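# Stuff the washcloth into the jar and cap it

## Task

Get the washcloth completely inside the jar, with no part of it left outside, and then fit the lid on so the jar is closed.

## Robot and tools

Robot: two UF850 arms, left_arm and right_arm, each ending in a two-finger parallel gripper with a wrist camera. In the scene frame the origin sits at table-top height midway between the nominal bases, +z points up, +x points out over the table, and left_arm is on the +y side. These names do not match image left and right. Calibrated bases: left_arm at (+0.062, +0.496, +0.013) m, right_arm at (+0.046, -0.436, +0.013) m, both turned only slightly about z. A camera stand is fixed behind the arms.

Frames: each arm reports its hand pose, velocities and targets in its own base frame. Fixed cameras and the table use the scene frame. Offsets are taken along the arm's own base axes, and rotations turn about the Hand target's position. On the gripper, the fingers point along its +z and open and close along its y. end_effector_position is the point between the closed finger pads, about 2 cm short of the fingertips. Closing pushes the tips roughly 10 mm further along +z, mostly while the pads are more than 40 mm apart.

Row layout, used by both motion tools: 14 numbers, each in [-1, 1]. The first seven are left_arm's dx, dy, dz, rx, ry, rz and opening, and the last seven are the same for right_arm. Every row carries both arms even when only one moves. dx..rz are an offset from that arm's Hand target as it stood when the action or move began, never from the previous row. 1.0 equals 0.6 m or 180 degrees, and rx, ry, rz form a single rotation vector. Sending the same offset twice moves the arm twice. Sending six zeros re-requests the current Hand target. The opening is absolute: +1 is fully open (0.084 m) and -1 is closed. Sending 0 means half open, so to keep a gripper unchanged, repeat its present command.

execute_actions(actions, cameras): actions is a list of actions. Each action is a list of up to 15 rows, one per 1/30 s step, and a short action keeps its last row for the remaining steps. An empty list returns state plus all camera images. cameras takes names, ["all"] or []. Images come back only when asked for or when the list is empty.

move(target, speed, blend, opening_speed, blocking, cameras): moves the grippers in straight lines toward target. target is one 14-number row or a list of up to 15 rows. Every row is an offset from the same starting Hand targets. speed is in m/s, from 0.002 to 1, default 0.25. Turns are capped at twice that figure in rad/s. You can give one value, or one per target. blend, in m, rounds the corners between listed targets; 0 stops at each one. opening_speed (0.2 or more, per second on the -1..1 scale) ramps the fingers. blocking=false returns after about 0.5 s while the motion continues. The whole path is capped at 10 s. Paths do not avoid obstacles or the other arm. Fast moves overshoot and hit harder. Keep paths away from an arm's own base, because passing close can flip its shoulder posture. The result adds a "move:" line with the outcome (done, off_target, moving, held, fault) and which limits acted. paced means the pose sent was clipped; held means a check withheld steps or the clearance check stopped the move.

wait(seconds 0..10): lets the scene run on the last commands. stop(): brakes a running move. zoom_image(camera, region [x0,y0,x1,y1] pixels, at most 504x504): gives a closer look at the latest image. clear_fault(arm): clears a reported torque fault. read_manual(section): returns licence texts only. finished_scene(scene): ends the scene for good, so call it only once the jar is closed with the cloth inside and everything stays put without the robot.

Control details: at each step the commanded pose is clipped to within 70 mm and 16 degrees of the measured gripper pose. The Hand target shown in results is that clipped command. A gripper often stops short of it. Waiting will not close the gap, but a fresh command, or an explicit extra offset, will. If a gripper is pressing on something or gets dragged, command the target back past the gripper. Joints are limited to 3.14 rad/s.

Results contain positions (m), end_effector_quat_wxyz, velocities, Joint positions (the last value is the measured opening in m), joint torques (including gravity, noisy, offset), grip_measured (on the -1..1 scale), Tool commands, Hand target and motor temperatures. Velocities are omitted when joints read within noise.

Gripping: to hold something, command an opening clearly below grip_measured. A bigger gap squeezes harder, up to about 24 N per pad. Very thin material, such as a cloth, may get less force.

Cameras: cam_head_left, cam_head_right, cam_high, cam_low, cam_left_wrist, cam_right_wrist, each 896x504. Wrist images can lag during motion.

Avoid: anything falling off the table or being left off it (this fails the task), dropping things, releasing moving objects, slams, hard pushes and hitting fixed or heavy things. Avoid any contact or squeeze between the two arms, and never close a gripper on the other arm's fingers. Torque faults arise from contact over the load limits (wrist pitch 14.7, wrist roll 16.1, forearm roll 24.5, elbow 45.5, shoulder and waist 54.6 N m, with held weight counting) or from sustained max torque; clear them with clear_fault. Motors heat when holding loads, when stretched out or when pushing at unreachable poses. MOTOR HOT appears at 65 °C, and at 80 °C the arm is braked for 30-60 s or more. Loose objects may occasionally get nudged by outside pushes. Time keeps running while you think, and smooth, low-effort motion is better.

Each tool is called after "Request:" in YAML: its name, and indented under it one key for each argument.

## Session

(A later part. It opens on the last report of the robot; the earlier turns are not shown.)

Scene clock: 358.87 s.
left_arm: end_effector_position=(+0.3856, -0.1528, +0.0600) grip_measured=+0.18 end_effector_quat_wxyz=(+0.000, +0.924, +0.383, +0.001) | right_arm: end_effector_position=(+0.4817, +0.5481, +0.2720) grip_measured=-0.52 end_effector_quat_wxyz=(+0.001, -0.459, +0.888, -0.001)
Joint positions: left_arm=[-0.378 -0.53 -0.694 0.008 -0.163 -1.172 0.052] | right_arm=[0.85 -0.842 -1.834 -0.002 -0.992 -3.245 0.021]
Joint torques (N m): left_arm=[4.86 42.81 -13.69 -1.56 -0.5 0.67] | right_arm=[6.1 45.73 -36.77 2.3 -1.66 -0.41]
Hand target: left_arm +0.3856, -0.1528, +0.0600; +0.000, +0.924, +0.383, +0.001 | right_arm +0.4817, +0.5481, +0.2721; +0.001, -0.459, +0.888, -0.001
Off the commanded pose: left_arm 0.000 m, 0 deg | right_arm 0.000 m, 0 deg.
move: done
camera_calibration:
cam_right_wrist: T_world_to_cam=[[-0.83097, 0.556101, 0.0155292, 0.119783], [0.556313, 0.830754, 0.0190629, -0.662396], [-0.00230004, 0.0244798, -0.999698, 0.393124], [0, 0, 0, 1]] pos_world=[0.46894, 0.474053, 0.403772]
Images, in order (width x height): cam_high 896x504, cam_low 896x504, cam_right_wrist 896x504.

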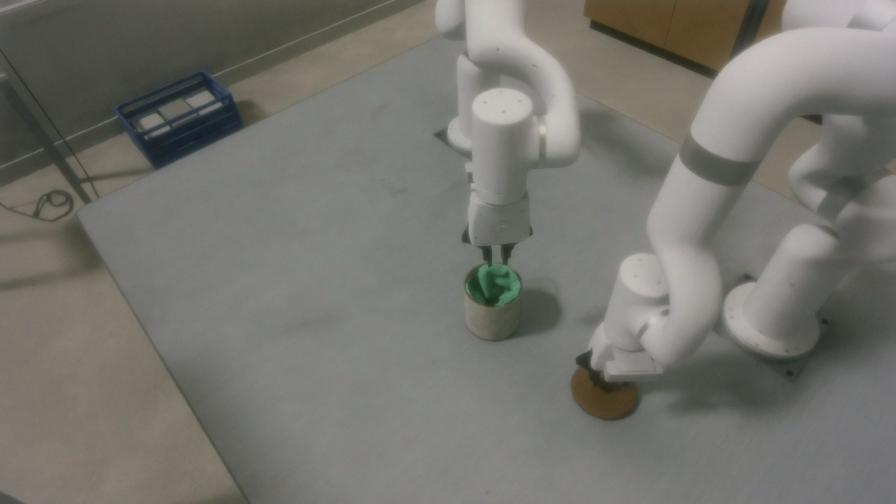

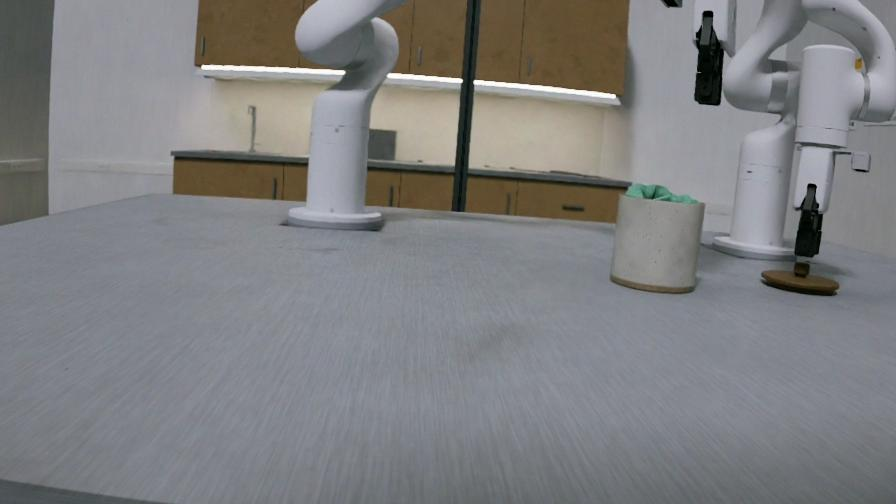

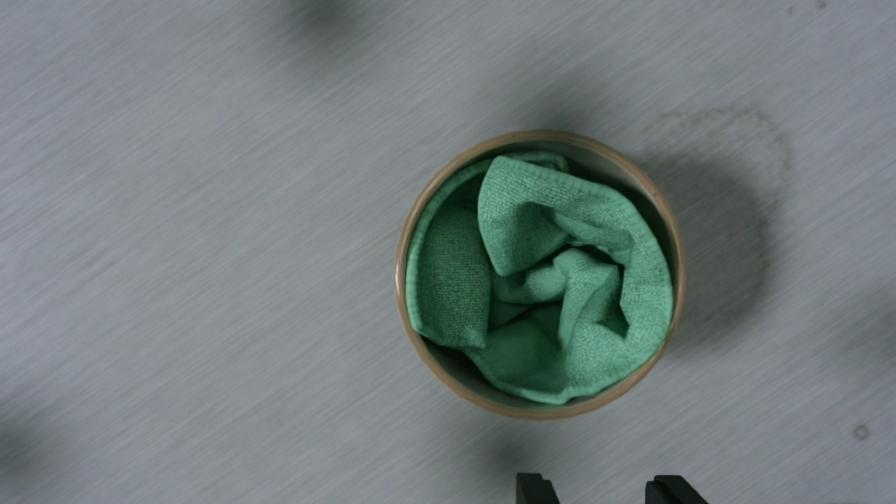

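Request:
move:
  target:
    - [0,0,0,0,0,0,0.19,-0.0977,-0.0348,-0.2118,0,0,0,-1]
    - [0,0,0,0,0,0,0.19,-0.0977,-0.0348,-0.2952,0,0,0,-1]
    - [0,0,0,0,0,0,0.19,-0.0528,-0.0128,-0.2118,0,0,0,-1]
    - [0,0,0,0,0,0,0.19,-0.0528,-0.0128,-0.2952,0,0,0,-1]
    - [0,0,0,0,0,0,0.19,-0.0077,-0.0532,-0.2118,0,0,0,-1]
    - [0,0,0,0,0,0,0.19,-0.0077,-0.0532,-0.2952,0,0,0,-1]
    - [0,0,0,0,0,0,0.19,-0.0147,-0.0905,-0.2118,0,0,0,-1]
    - [0,0,0,0,0,0,0.19,-0.0147,-0.0905,-0.2952,0,0,0,-1]
    - [0,0,0,0,0,0,0.19,-0.0702,-0.1105,-0.2118,0,0,0,-1]
    - [0,0,0,0,0,0,0.19,-0.0702,-0.1105,-0.2952,0,0,0,-1]
    - [0,0,0,0,0,0,0.19,-0.1047,-0.0722,-0.2118,0,0,0,-1]
    - [0,0,0,0,0,0,0.19,-0.1047,-0.0722,-0.2952,0,0,0,-1]
    - [0,0,0,0,0,0,0.19,-0.0562,-0.0627,-0.2118,0,0,0,-1]
    - [0,0,0,0,0,0,0.19,-0.0562,-0.0627,-0.3285,0,0,0,-1]
    - [0,0,0,0,0,0,0.19,0,0,0,0,0,0,-1]
  speed: 0.25
  blend: [0.01,0.004,0.012,0.004,0.012,0.004,0.012,0.004,0.012,0.004,0.012,0.004,0.012,0.004,0]
  opening_speed: 2
  cameras: ["cam_right_wrist","cam_low"]

Scene clock: 384.50 s.
left_arm: end_effector_position=(+0.3856, -0.1528, +0.0600) grip_measured=+0.18 end_effector_quat_wxyz=(+0.000, +0.924, +0.383, +0.001) | right_arm: end_effector_position=(+0.4817, +0.5481, +0.2720) grip_measured=-1.00 end_effector_quat_wxyz=(+0.001, -0.459, +0.888, -0.001)
Joint positions: left_arm=[-0.378 -0.53 -0.694 0.008 -0.163 -1.172 0.052] | right_arm=[0.85 -0.842 -1.834 -0.002 -0.992 -3.245 0]
Joint torques (N m): left_arm=[4.97 43.44 -13.84 -1.65 -0.5 0.64] | right_arm=[-8.06 46.29 -35.8 2.18 -1.64 -0.42]
Hand target: left_arm +0.3856, -0.1528, +0.0600; +0.000, +0.924, +0.383, +0.001 | right_arm +0.4817, +0.5481, +0.2721; +0.001, -0.459, +0.888, -0.001
Off the commanded pose: left_arm 0.000 m, 0 deg | right_arm 0.000 m, 0 deg.
move: done
camera_calibration:
cam_right_wrist: T_world_to_cam=[[-0.83097, 0.556101, 0.0155292, 0.119783], [0.556313, 0.830754, 0.0190629, -0.662396], [-0.00230004, 0.0244798, -0.999698, 0.393124], [0, 0, 0, 1]] pos_world=[0.46894, 0.474053, 0.403772]
Images, in order (width x height): cam_low 896x504, cam_right_wrist 896x504.

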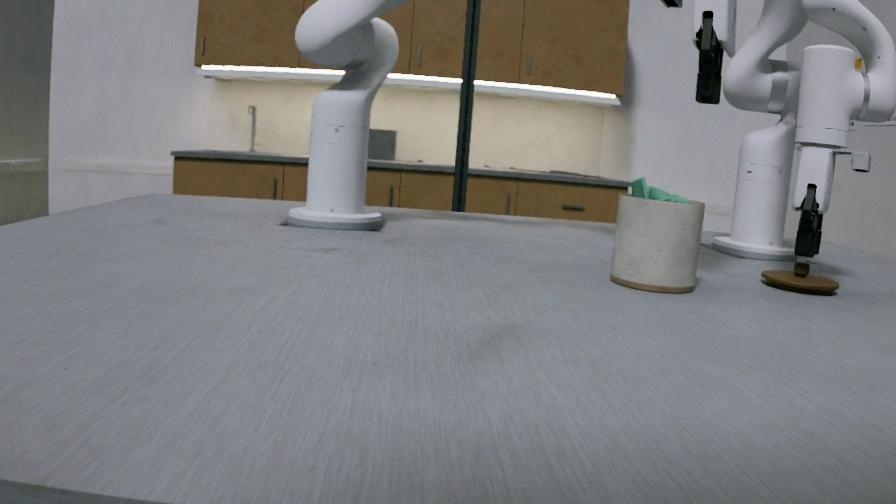

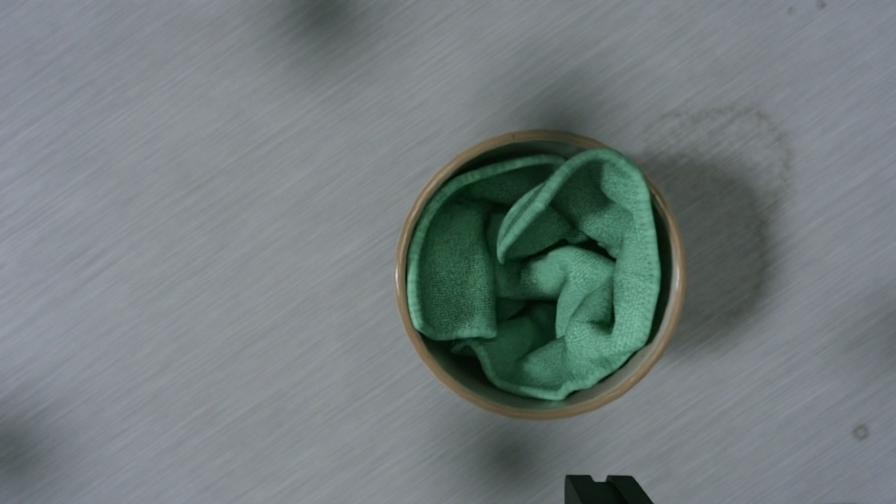

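Request:
zoom_image:
  camera: "cam_low"
  region: [580, 160, 760, 310]

Request:
zoom_image:
  camera: "cam_right_wrist"
  region: [380, 110, 700, 440]

Scaled by 2.800 from the camera's 896x504 image, which has a finer 1280x720 frame.

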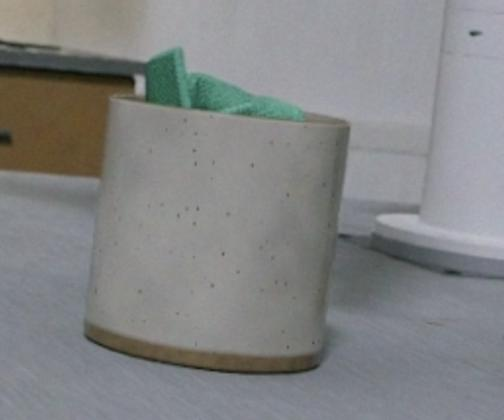

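Scaled by 1.527 from the camera's 896x504 image, which has a finer 1280x720 frame.

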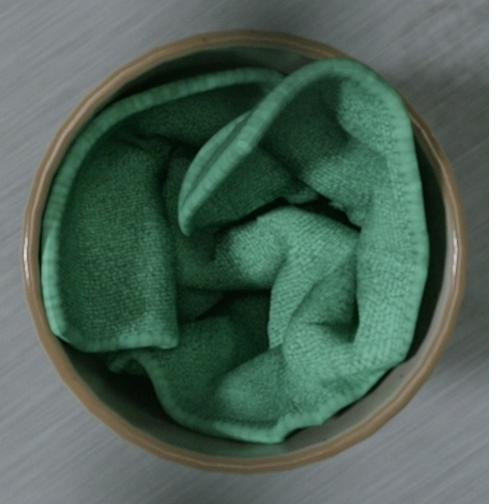

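Request:
move:
  target:
    - [0,0,0,0,0,0,0.19,-0.1128,-0.0863,-0.1952,0,0,-0.185,0.0]
    - [0,0,0,0,0,0,0.19,-0.1128,-0.0863,-0.2768,0,0,-0.185,-1]
    - [0,0,0,0,0,0,0.19,-0.0695,-0.0685,-0.2952,0,0,-0.185,-1]
    - [0,0,0,0,0,0,0.19,-0.0412,-0.0568,-0.3402,0,0,-0.185,-0.5]
    - [0,0,0,0,0,0,0.19,-0.0412,-0.0568,-0.16,0,0,-0.185,-0.5]
    - [0,0,0,0,0,0,0.19,0,0,0,0,0,0,-0.5]
  speed: [0.4,0.25,0.2,0.2,0.3,0.3]
  blend: [0.005,0,0.01,0,0.02,0]
  opening_speed: 2.5
  cameras: ["cam_right_wrist","cam_low"]

Scene clock: 403.50 s.
left_arm: end_effector_position=(+0.3856, -0.1528, +0.0600) grip_measured=+0.18 end_effector_quat_wxyz=(+0.000, +0.924, +0.383, +0.001) | right_arm: end_effector_position=(+0.4817, +0.5481, +0.2720) grip_measured=-0.52 end_effector_quat_wxyz=(+0.001, -0.459, +0.888, -0.001)
Joint positions: left_arm=[-0.378 -0.53 -0.694 0.008 -0.163 -1.172 0.052] | right_arm=[0.85 -0.842 -1.834 -0.002 -0.992 -3.245 0.021]
Joint torques (N m): left_arm=[4.17 42.91 -13.64 -1.6 -0.4 0.67] | right_arm=[-7.97 45.76 -36.16 2.42 -1.69 -0.49]
Hand target: left_arm +0.3856, -0.1528, +0.0600; +0.000, +0.924, +0.383, +0.001 | right_arm +0.4817, +0.5481, +0.2721; +0.001, -0.459, +0.888, -0.001
Off the commanded pose: left_arm 0.000 m, 0 deg | right_arm 0.000 m, 0 deg.
move: done
camera_calibration:
cam_right_wrist: T_world_to_cam=[[-0.831015, 0.556033, 0.0155278, 0.119837], [0.556245, 0.8308, 0.0190625, -0.662385], [-0.00230113, 0.0244785, -0.999698, 0.393125], [0, 0, 0, 1]] pos_world=[0.46894, 0.474053, 0.403772]
Images, in order (width x height): cam_low 896x504, cam_right_wrist 896x504.

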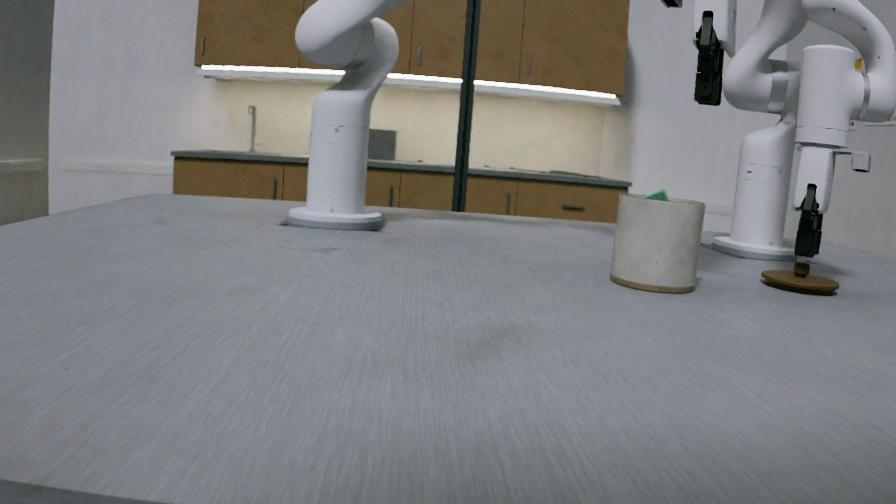

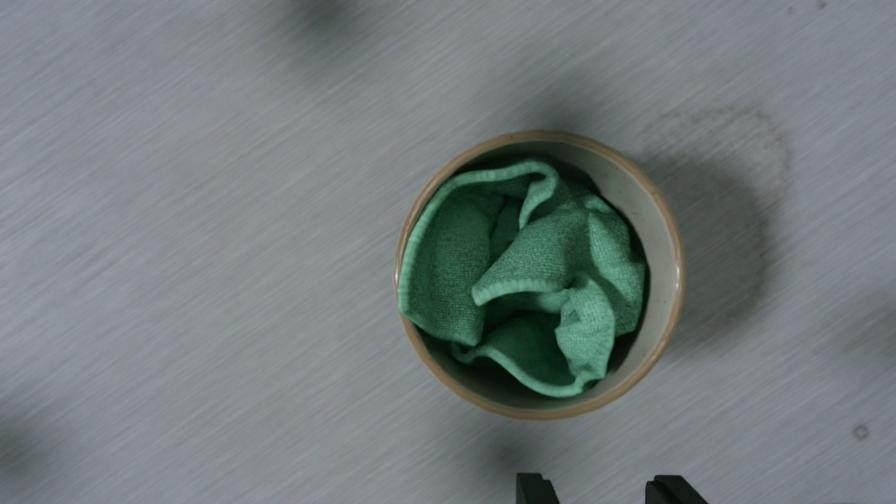

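Request:
move:
  target:
    - [0,0,0,0,0,0,0.19,-0.0013,-0.0863,-0.1952,0,0,-0.44,0.0]
    - [0,0,0,0,0,0,0.19,-0.0013,-0.0863,-0.2768,0,0,-0.44,-1]
    - [0,0,0,0,0,0,0.19,-0.0428,-0.0685,-0.2952,0,0,-0.44,-1]
    - [0,0,0,0,0,0,0.19,-0.0695,-0.0568,-0.3402,0,0,-0.44,-0.5]
    - [0,0,0,0,0,0,0.19,-0.0695,-0.0568,-0.16,0,0,-0.44,-0.5]
    - [0,0,0,0,0,0,0.19,0,0,0,0,0,0,-0.5]
  speed: [0.5,0.25,0.2,0.2,0.3,0.5]
  blend: [0.005,0,0.01,0,0.02,0]
  opening_speed: 2.5
  cameras: ["cam_right_wrist","cam_low"]

Scene clock: 416.60 s.
left_arm: end_effector_position=(+0.3856, -0.1528, +0.0600) grip_measured=+0.18 end_effector_quat_wxyz=(+0.000, +0.924, +0.383, +0.001) | right_arm: end_effector_position=(+0.4817, +0.5481, +0.2720) grip_measured=-0.52 end_effector_quat_wxyz=(+0.001, -0.459, +0.888, -0.001)
Joint positions: left_arm=[-0.378 -0.53 -0.694 0.008 -0.163 -1.172 0.052] | right_arm=[0.85 -0.842 -1.834 -0.002 -0.992 -3.245 0.021]
Joint torques (N m): left_arm=[4.23 43.25 -13.69 -1.73 -0.31 0.7] | right_arm=[-8.28 46.02 -36.57 2.28 -1.66 -0.47]
Hand target: left_arm +0.3856, -0.1528, +0.0600; +0.000, +0.924, +0.383, +0.001 | right_arm +0.4817, +0.5481, +0.2721; +0.001, -0.459, +0.888, -0.001
Off the commanded pose: left_arm 0.000 m, 0 deg | right_arm 0.000 m, 0 deg.
move: done
camera_calibration:
cam_right_wrist: T_world_to_cam=[[-0.830969, 0.556101, 0.0155292, 0.119783], [0.556313, 0.830754, 0.0190629, -0.662396], [-0.00230003, 0.0244798, -0.999698, 0.393124], [0, 0, 0, 1]] pos_world=[0.46894, 0.474053, 0.403772]
Images, in order (width x height): cam_low 896x504, cam_right_wrist 896x504.

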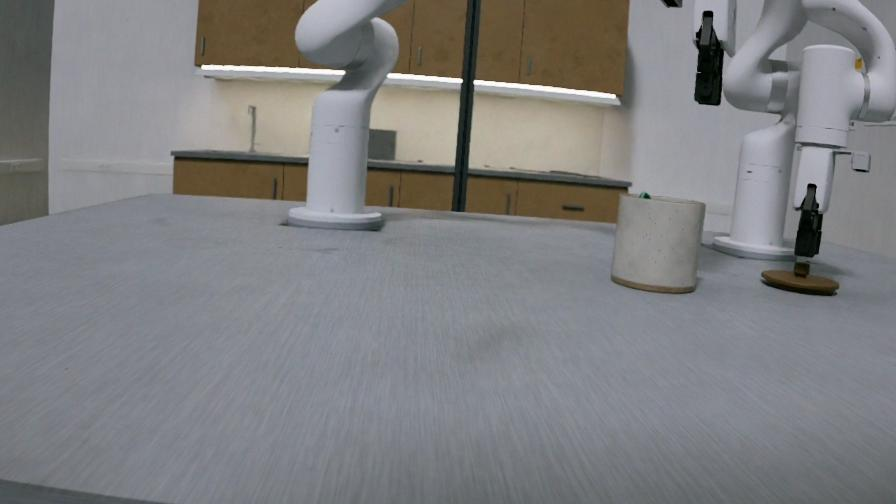

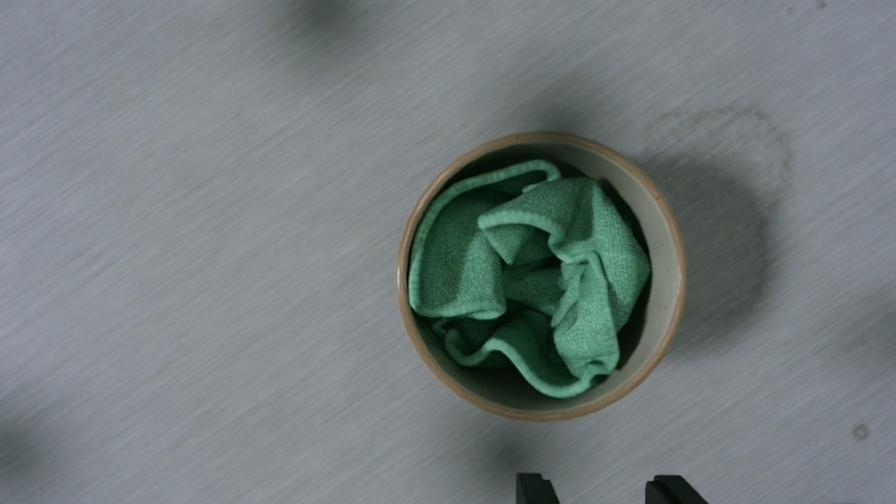

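Request:
move:
  target:
    - [0,0,0,0,0,0,0.19,-0.0352,-0.1223,-0.1952,0,0,0.295,0.0]
    - [0,0,0,0,0,0,0.19,-0.0352,-0.1223,-0.2902,0,0,0.295,-1]
    - [0,0,0,0,0,0,0.19,-0.0495,-0.0818,-0.3035,0,0,0.295,-1]
    - [0,0,0,0,0,0,0.19,-0.0628,-0.0435,-0.3402,0,0,0.295,-0.5]
    - [0,0,0,0,0,0,0.19,-0.0628,-0.0435,-0.16,0,0,0.295,-0.5]
    - [0,0,0,0,0,0,0.19,0,0,0,0,0,0,-0.5]
  speed: [0.5,0.25,0.2,0.2,0.3,0.5]
  blend: [0.005,0,0.01,0,0.02,0]
  opening_speed: 2.5
  cameras: ["cam_right_wrist","cam_low"]

Scene clock: 426.70 s.
left_arm: end_effector_position=(+0.3856, -0.1528, +0.0600) grip_measured=+0.18 end_effector_quat_wxyz=(+0.000, +0.924, +0.383, +0.001) | right_arm: end_effector_position=(+0.4817, +0.5481, +0.2720) grip_measured=-0.52 end_effector_quat_wxyz=(+0.001, -0.459, +0.888, -0.001)
Joint positions: left_arm=[-0.378 -0.53 -0.694 0.008 -0.163 -1.172 0.052] | right_arm=[0.85 -0.842 -1.834 -0.002 -0.992 -3.245 0.021]
Joint torques (N m): left_arm=[3.81 42.8 -13.91 -1.38 -0.45 0.66] | right_arm=[6.08 46.31 -37.42 -1.23 -1.7 0.49]
Hand target: left_arm +0.3856, -0.1528, +0.0600; +0.000, +0.924, +0.383, +0.001 | right_arm +0.4817, +0.5481, +0.2721; +0.001, -0.459, +0.888, -0.001
Off the commanded pose: left_arm 0.000 m, 0 deg | right_arm 0.000 m, 0 deg.
move: done
camera_calibration:
cam_right_wrist: T_world_to_cam=[[-0.830969, 0.556101, 0.0155292, 0.119838], [0.556313, 0.830754, 0.0190629, -0.662313], [-0.00230003, 0.0244798, -0.999698, 0.393126], [0, 0, 0, 1]] pos_world=[0.46894, 0.473953, 0.403772]
Images, in order (width x height): cam_low 896x504, cam_right_wrist 896x504.

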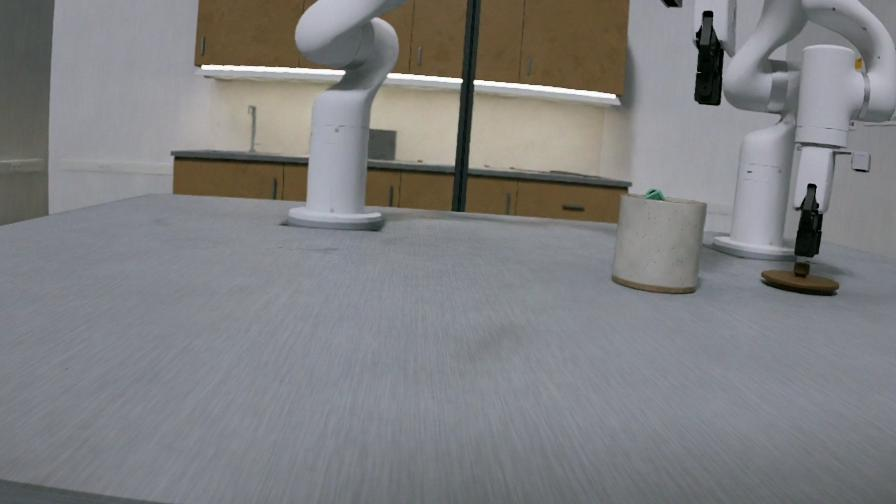

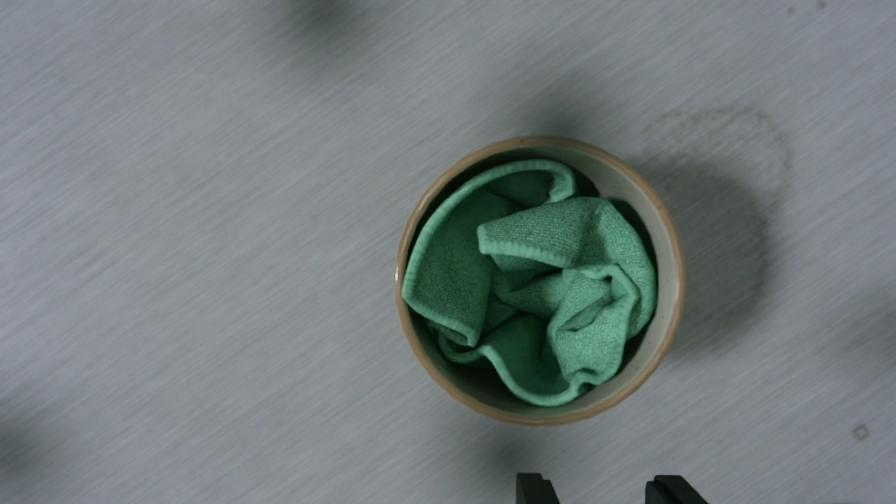

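Request:
move:
  target:
    - [0,0,0,0,0,0,0.19,-0.0562,-0.0585,-0.2,0,0,0,-0.17]
    - [0,0,0,0,0,0,0.19,-0.0562,-0.0585,-0.335,0,0,0,-0.17]
    - [0,0,0,0,0,0,0.19,-0.0562,-0.0585,-0.2,0,0,0,-0.17]
    - [0,0,0,0,0,0,0.19,-0.0562,-0.0585,-0.2,0,0,-0.5,-0.17]
    - [0,0,0,0,0,0,0.19,-0.0562,-0.0585,-0.335,0,0,-0.5,-0.17]
    - [0,0,0,0,0,0,0.19,-0.0562,-0.0585,-0.2,0,0,-0.5,-0.17]
    - [0,0,0,0,0,0,0.19,0,0,0,0,0,0,-0.5]
  speed: [0.4,0.2,0.3,0.6,0.2,0.3,0.6]
  blend: [0.01,0,0.005,0.005,0,0.02,0]
  opening_speed: 2.5
  cameras: ["cam_right_wrist","cam_low"]

Scene clock: 439.30 s.
left_arm: end_effector_position=(+0.3856, -0.1528, +0.0600) grip_measured=+0.18 end_effector_quat_wxyz=(+0.000, +0.924, +0.383, +0.001) | right_arm: end_effector_position=(+0.4817, +0.5481, +0.2720) grip_measured=-0.52 end_effector_quat_wxyz=(+0.001, -0.459, +0.888, -0.001)
Joint positions: left_arm=[-0.378 -0.53 -0.694 0.008 -0.163 -1.172 0.052] | right_arm=[0.85 -0.842 -1.834 -0.002 -0.992 -3.245 0.021]
Joint torques (N m): left_arm=[2.72 43.28 -14.02 -1.88 -0.46 0.62] | right_arm=[-8.61 45.53 -36.94 2.47 -1.57 -0.29]
Hand target: left_arm +0.3856, -0.1528, +0.0600; +0.000, +0.924, +0.383, +0.001 | right_arm +0.4817, +0.5481, +0.2721; +0.001, -0.459, +0.888, -0.001
Off the commanded pose: left_arm 0.000 m, 0 deg | right_arm 0.000 m, 0 deg.
move: done
camera_calibration:
cam_right_wrist: T_world_to_cam=[[-0.830971, 0.5561, 0.0155017, 0.119795], [0.556311, 0.830752, 0.0192016, -0.66245], [-0.00220009, 0.0245797, -0.999695, 0.393029], [0, 0, 0, 1]] pos_world=[0.468939, 0.474053, 0.403772]
Images, in order (width x height): cam_low 896x504, cam_right_wrist 896x504.

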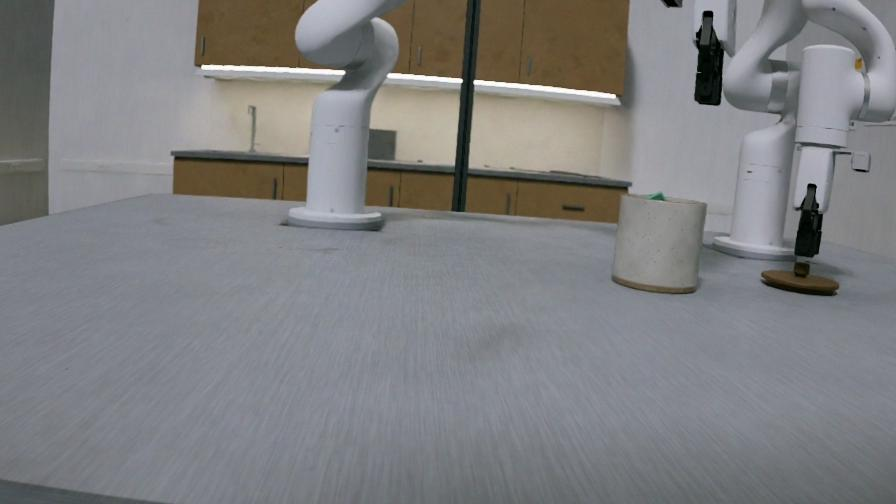

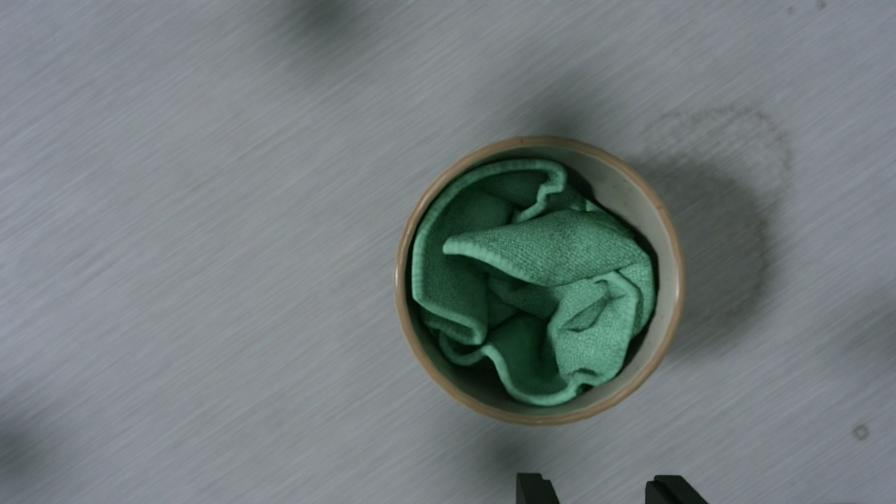

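Request:
move:
  target:
    - [0,0,0,0,0,0,0.19,-0.0428,-0.1018,-0.1952,0,0,-0.5,-0.1]
    - [0,0,0,0,0,0,0.19,-0.0428,-0.1018,-0.2868,0,0,-0.5,-1]
    - [0,0,0,0,0,0,0.19,-0.0462,-0.0868,-0.3035,0,0,-0.5,-1]
    - [0,0,0,0,0,0,0.19,-0.0528,-0.0668,-0.3435,0,0,-0.5,-0.5]
    - [0,0,0,0,0,0,0.19,-0.0528,-0.0668,-0.16,0,0,-0.5,-0.5]
    - [0,0,0,0,0,0,0.19,0,0,0,0,0,0,-0.5]
  speed: [0.5,0.25,0.2,0.2,0.3,0.6]
  blend: [0.005,0,0.01,0,0.02,0]
  opening_speed: 2.5
  cameras: ["cam_right_wrist","cam_low"]

Scene clock: 452.53 s.
left_arm: end_effector_position=(+0.3856, -0.1528, +0.0600) grip_measured=+0.18 end_effector_quat_wxyz=(+0.000, +0.924, +0.383, +0.001) | right_arm: end_effector_position=(+0.4817, +0.5481, +0.2720) grip_measured=-0.52 end_effector_quat_wxyz=(+0.001, -0.459, +0.888, -0.001)
Joint positions: left_arm=[-0.378 -0.53 -0.694 0.008 -0.163 -1.172 0.052] | right_arm=[0.85 -0.842 -1.834 -0.002 -0.992 -3.245 0.021]
Joint torques (N m): left_arm=[3.29 42.22 -13.84 -1.47 -0.35 0.65] | right_arm=[-7.86 45.93 -36.78 2.55 -1.71 -0.47]
Hand target: left_arm +0.3856, -0.1528, +0.0600; +0.000, +0.924, +0.383, +0.001 | right_arm +0.4817, +0.5481, +0.2721; +0.001, -0.459, +0.888, -0.001
Off the commanded pose: left_arm 0.000 m, 0 deg | right_arm 0.000 m, 0 deg.
move: done; blend cut to 0.0068 m at target 3
camera_calibration:
cam_right_wrist: T_world_to_cam=[[-0.831015, 0.556033, 0.0155278, 0.119837], [0.556245, 0.8308, 0.0190625, -0.662385], [-0.00230113, 0.0244785, -0.999698, 0.393125], [0, 0, 0, 1]] pos_world=[0.46894, 0.474053, 0.403772]
Images, in order (width x height): cam_low 896x504, cam_right_wrist 896x504.

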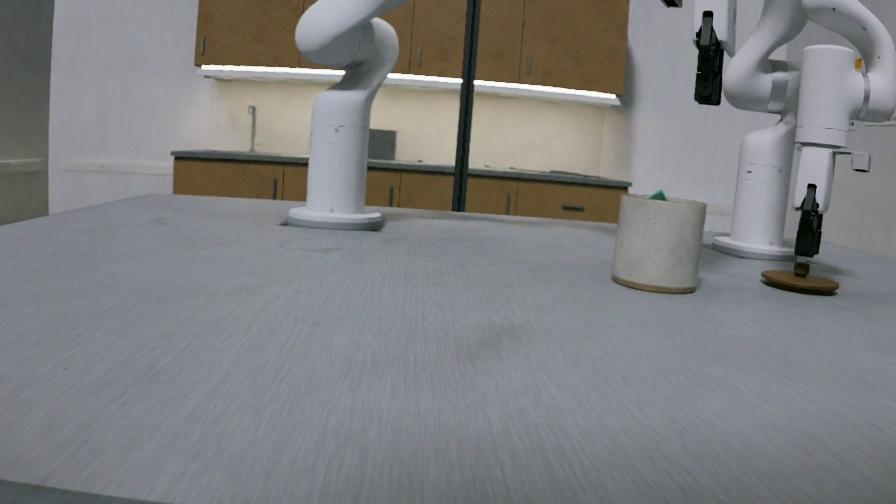

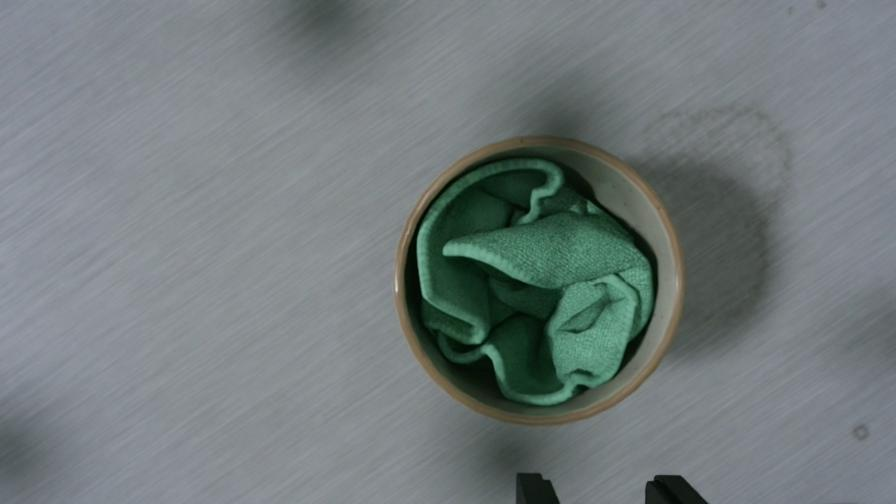

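Request:
move:
  target:
    - [0,0,0,0,0,0,0.19,-0.0678,-0.0852,-0.1952,0,0,-0.5,0.0]
    - [0,0,0,0,0,0,0.19,-0.0678,-0.0852,-0.2768,0,0,-0.5,-1]
    - [0,0,0,0,0,0,0.19,-0.0645,-0.0752,-0.3035,0,0,-0.5,-1]
    - [0,0,0,0,0,0,0.19,-0.0595,-0.0635,-0.3435,0,0,-0.5,-0.5]
    - [0,0,0,0,0,0,0.19,-0.0595,-0.0635,-0.16,0,0,-0.5,-0.5]
    - [0,0,0,0,0,0,0.19,0,0,0,0,0,0,-0.5]
  speed: [0.5,0.25,0.2,0.2,0.3,0.6]
  blend: [0.005,0,0.005,0,0.02,0]
  opening_speed: 2.5
  cameras: ["cam_right_wrist","cam_low"]

Scene clock: 465.67 s.
left_arm: end_effector_position=(+0.3856, -0.1528, +0.0600) grip_measured=+0.18 end_effector_quat_wxyz=(+0.000, +0.924, +0.383, +0.001) | right_arm: end_effector_position=(+0.4817, +0.5481, +0.2720) grip_measured=-0.52 end_effector_quat_wxyz=(+0.001, -0.459, +0.888, -0.001)
Joint positions: left_arm=[-0.378 -0.53 -0.694 0.008 -0.163 -1.172 0.052] | right_arm=[0.85 -0.842 -1.834 -0.002 -0.992 -3.245 0.021]
Joint torques (N m): left_arm=[3.14 44.09 -14.02 -1.68 -0.46 0.61] | right_arm=[-7.77 45.7 -36.65 2.43 -1.59 -0.46]
Hand target: left_arm +0.3856, -0.1528, +0.0600; +0.000, +0.924, +0.383, +0.001 | right_arm +0.4817, +0.5481, +0.2721; +0.001, -0.459, +0.888, -0.001
Off the commanded pose: left_arm 0.000 m, 0 deg | right_arm 0.000 m, 0 deg.
move: done
camera_calibration:
cam_right_wrist: T_world_to_cam=[[-0.830969, 0.556101, 0.0155292, 0.119783], [0.556313, 0.830754, 0.0190629, -0.662396], [-0.00230003, 0.0244798, -0.999698, 0.393124], [0, 0, 0, 1]] pos_world=[0.46894, 0.474053, 0.403772]
Images, in order (width x height): cam_low 896x504, cam_right_wrist 896x504.

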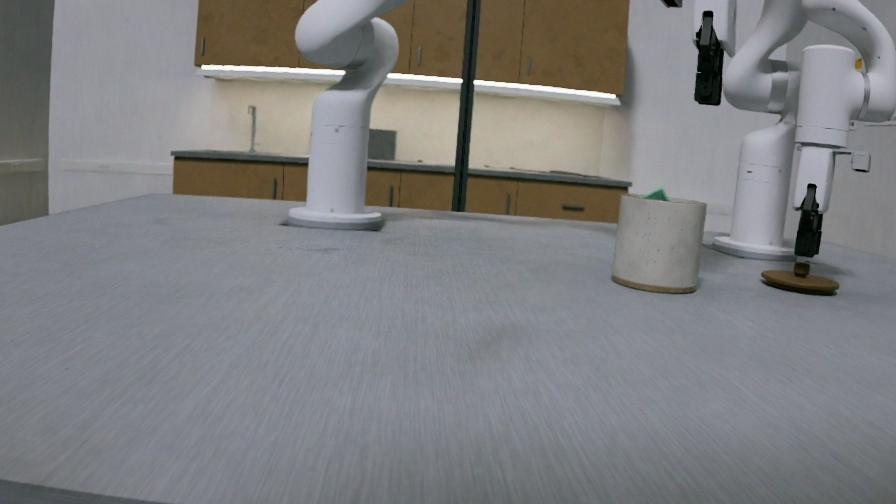

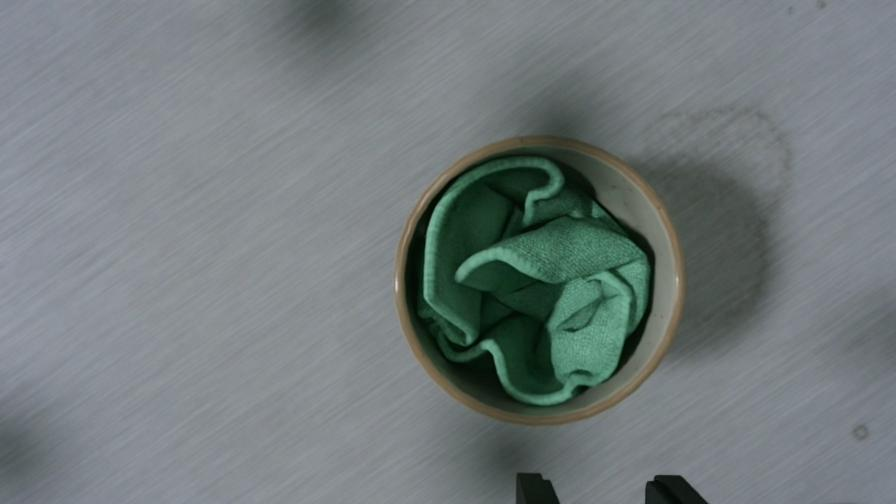

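Request:
move:
  target:
    - [0,0,-0.0583,0,0,0,0.19,-0.303,-0.7468,0.13,0,0,0,-0.5]
    - [0,0,-0.0583,0,0,0,-1,-0.303,-0.7468,0.13,0,0,0,-0.5]
  speed: 0.35
  blend: 0
  opening_speed: 1
  cameras: ["cam_low","cam_left_wrist","cam_high"]

Scene clock: 472.80 s.
left_arm: end_effector_position=(+0.3856, -0.1528, +0.0250) grip_measured=-0.42 end_effector_quat_wxyz=(+0.000, +0.924, +0.383, +0.001) | right_arm: end_effector_position=(+0.2999, +0.1000, +0.3501) grip_measured=-0.52 end_effector_quat_wxyz=(+0.001, -0.459, +0.888, -0.001)
Joint positions: left_arm=[-0.378 -0.623 -0.711 0.015 -0.087 -1.179 0.026] | right_arm=[0.323 0.293 -0.617 -0.001 -0.909 -3.773 0.021]
Joint torques (N m): left_arm=[-5.58 4.65 11.32 1.48 -5.66 -0.53] | right_arm=[-8.17 16.22 -27.76 2.42 -1.66 -0.26]
Hand target: left_arm +0.3856, -0.1528, +0.0250; +0.000, +0.924, +0.383, +0.001 | right_arm +0.2999, +0.1000, +0.3501; +0.001, -0.459, +0.888, -0.001
Off the commanded pose: left_arm 0.000 m, 0 deg | right_arm 0.000 m, 0 deg.
move: done
camera_calibration:
cam_left_wrist: T_world_to_cam=[[0.714327, -0.699811, -0.00105906, -0.348283], [-0.699801, -0.714305, -0.00684835, 0.226479], [0.00403606, 0.00563309, -0.999976, 0.154389], [0, 0, 0, 1]] pos_world=[0.406655, -0.082827, 0.155568]
Images, in order (width x height): cam_high 896x504, cam_low 896x504, cam_left_wrist 896x504.

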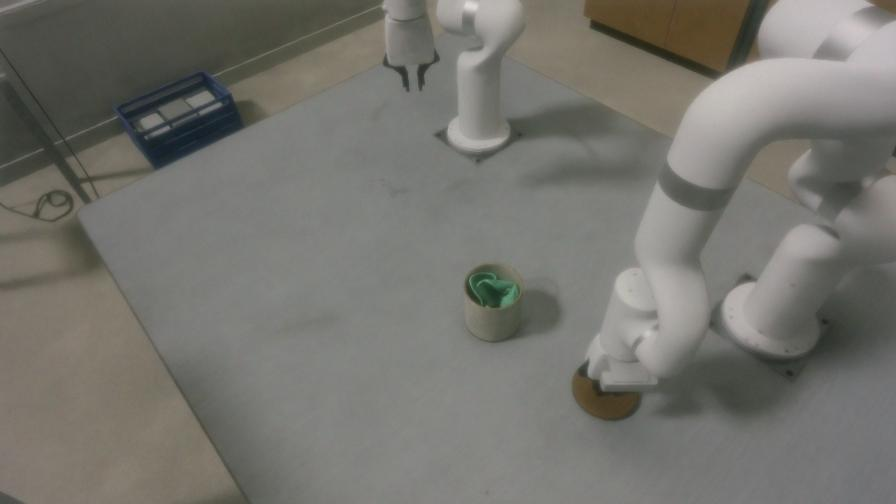

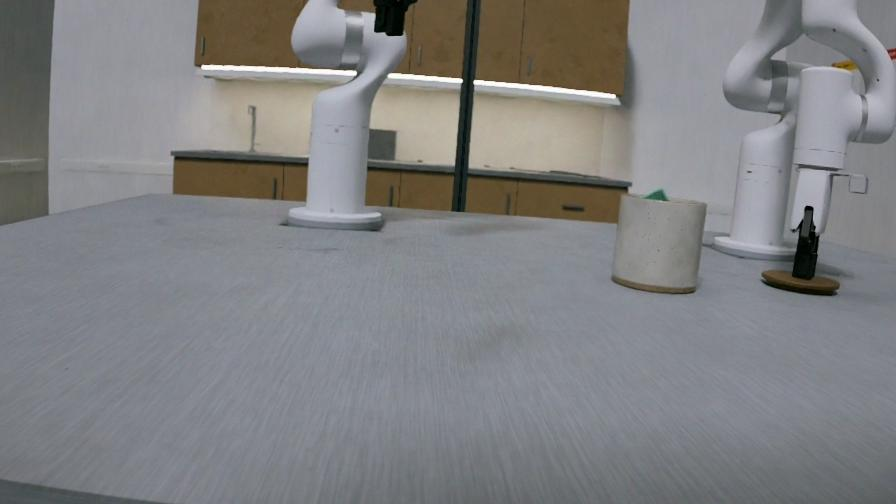

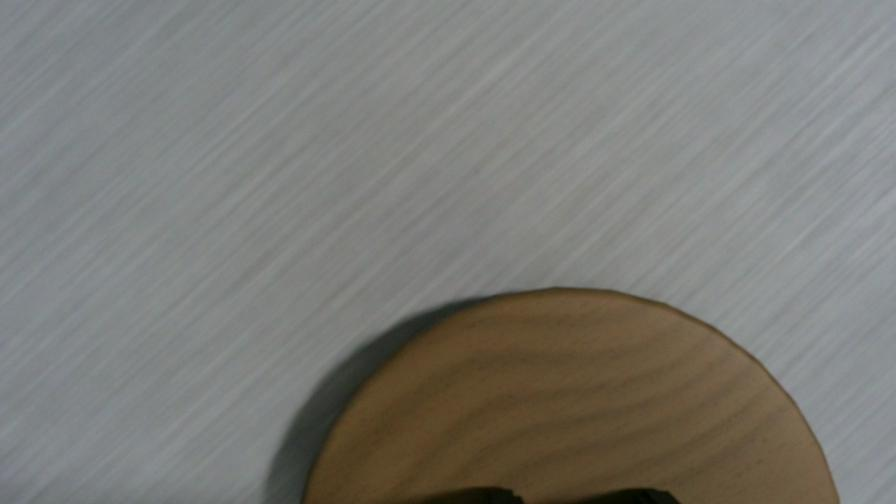

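Request:
move:
  target:
    - [0,0,0.05,0,0,0,-1,0,0,0,0,0,0,-0.5]
    - [0,0,0.4583,0,0,0,-1,0,0,0,0,0,0,-0.5]
  speed: [0.08,0.25]
  blend: [0.01,0]
  cameras: ["cam_low","cam_left_wrist","cam_head_left"]

Scene clock: 487.97 s.
left_arm: end_effector_position=(+0.3855, -0.1528, +0.2999) grip_measured=-0.42 end_effector_quat_wxyz=(+0.000, +0.924, +0.383, +0.001) | right_arm: end_effector_position=(+0.2999, +0.1000, +0.3501) grip_measured=-0.52 end_effector_quat_wxyz=(+0.001, -0.459, +0.888, -0.001)
Joint positions: left_arm=[-0.378 -0.037 -0.787 0.002 -0.75 -1.165 0.026] | right_arm=[0.323 0.293 -0.617 -0.001 -0.909 -3.773 0.021]
Joint torques (N m): left_arm=[5.95 36.42 -26.49 -1.01 -1.15 0.73] | right_arm=[-8.08 17.06 -27.93 2.25 -1.57 0.28]
Hand target: left_arm +0.3856, -0.1528, +0.3000; +0.000, +0.924, +0.383, +0.001 | right_arm +0.2999, +0.1000, +0.3501; +0.001, -0.459, +0.888, -0.001
Off the commanded pose: left_arm 0.000 m, 0 deg | right_arm 0.000 m, 0 deg.
move: done
camera_calibration:
cam_left_wrist: T_world_to_cam=[[0.71428, -0.699859, -0.00127261, -0.347884], [-0.69985, -0.714258, -0.00678072, 0.228356], [0.00383658, 0.00573396, -0.999976, 0.429373], [0, 0, 0, 1]] pos_world=[0.406655, -0.0828267, 0.430469]
Images, in order (width x height): cam_head_left 896x504, cam_low 896x504, cam_left_wrist 896x504.

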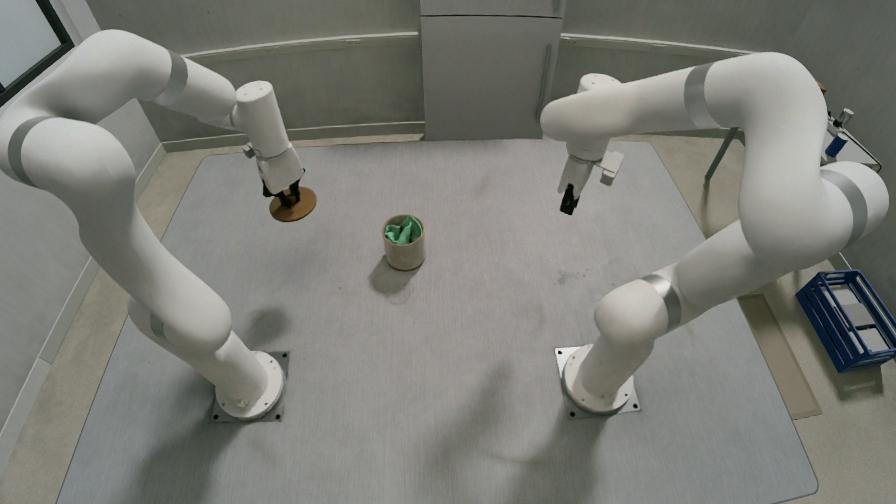

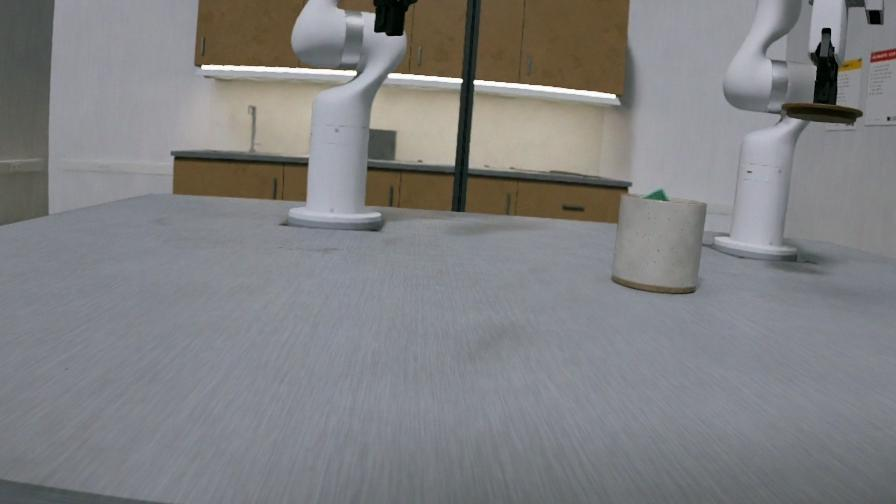

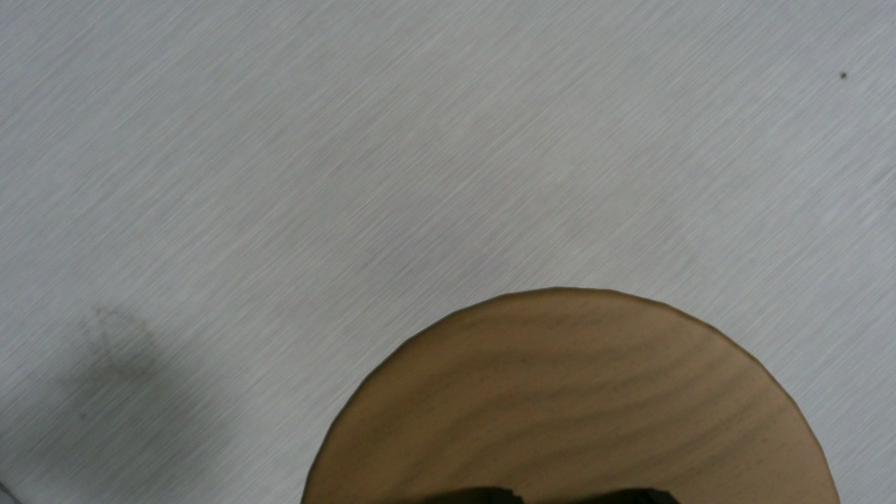

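Request:
move:
  target: [-0.051,-0.6453,0,0,0,0,-1,0,0,0,0,0,0,-0.5]
  speed: 0.25
  cameras: ["cam_low","cam_left_wrist","cam_high"]

Scene clock: 497.97 s.
left_arm: end_effector_position=(+0.3550, -0.5399, +0.3000) grip_measured=-0.42 end_effector_quat_wxyz=(+0.000, +0.924, +0.383, +0.001) | right_arm: end_effector_position=(+0.2999, +0.1000, +0.3501) grip_measured=-0.52 end_effector_quat_wxyz=(+0.001, -0.459, +0.888, -0.001)
Joint positions: left_arm=[-0.99 -0.593 -1.503 0.002 -0.91 -1.777 0.026] | right_arm=[0.323 0.293 -0.617 -0.001 -0.909 -3.773 0.021]
Joint torques (N m): left_arm=[-8.3 47.46 -27.45 1.67 -1.16 -0.85] | right_arm=[-7.05 16.83 -28.06 2.47 -1.41 0.28]
Hand target: left_arm +0.3550, -0.5399, +0.3000; +0.000, +0.924, +0.383, +0.001 | right_arm +0.2999, +0.1000, +0.3501; +0.001, -0.459, +0.888, -0.001
Off the commanded pose: left_arm 0.000 m, 0 deg | right_arm 0.000 m, 0 deg.
move: done
camera_calibration:
cam_left_wrist: T_world_to_cam=[[0.714328, -0.69981, -0.00120044, -0.596969], [-0.6998, -0.714306, -0.0068498, -0.0695597], [0.00393607, 0.00573307, -0.999976, 0.431672], [0, 0, 0, 1]] pos_world=[0.376055, -0.469927, 0.430468]
Images, in order (width x height): cam_high 896x504, cam_low 896x504, cam_left_wrist 896x504.

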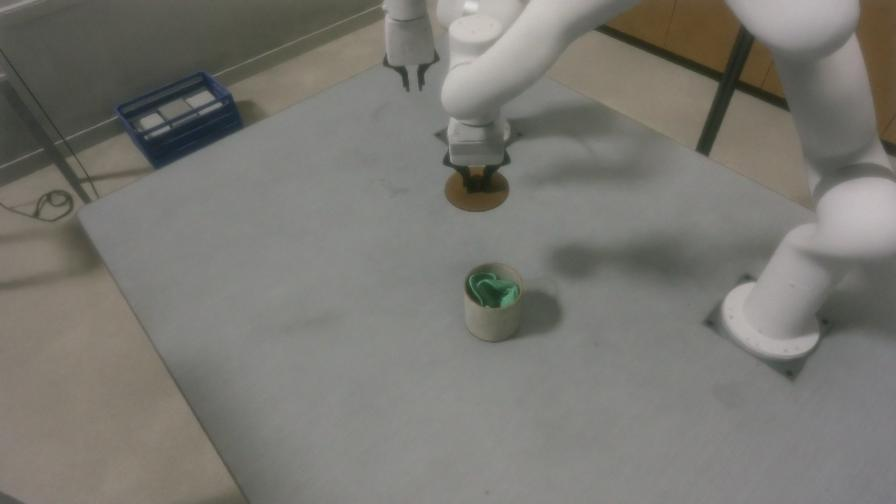

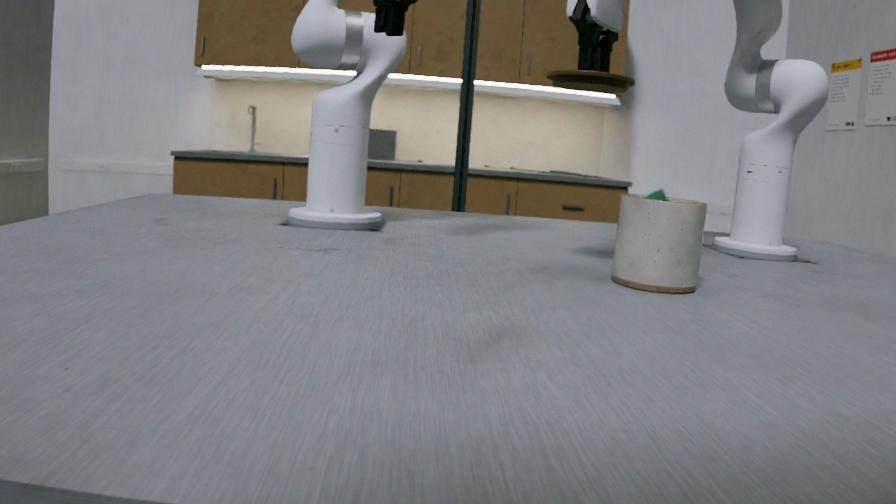

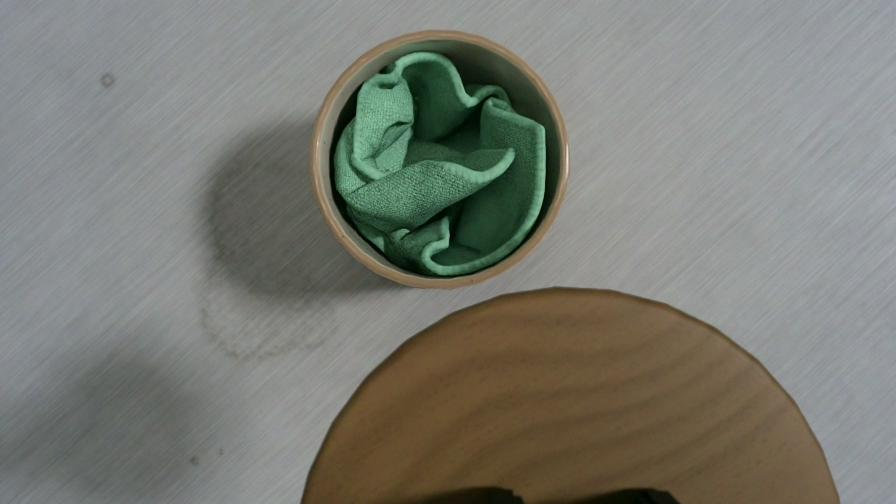

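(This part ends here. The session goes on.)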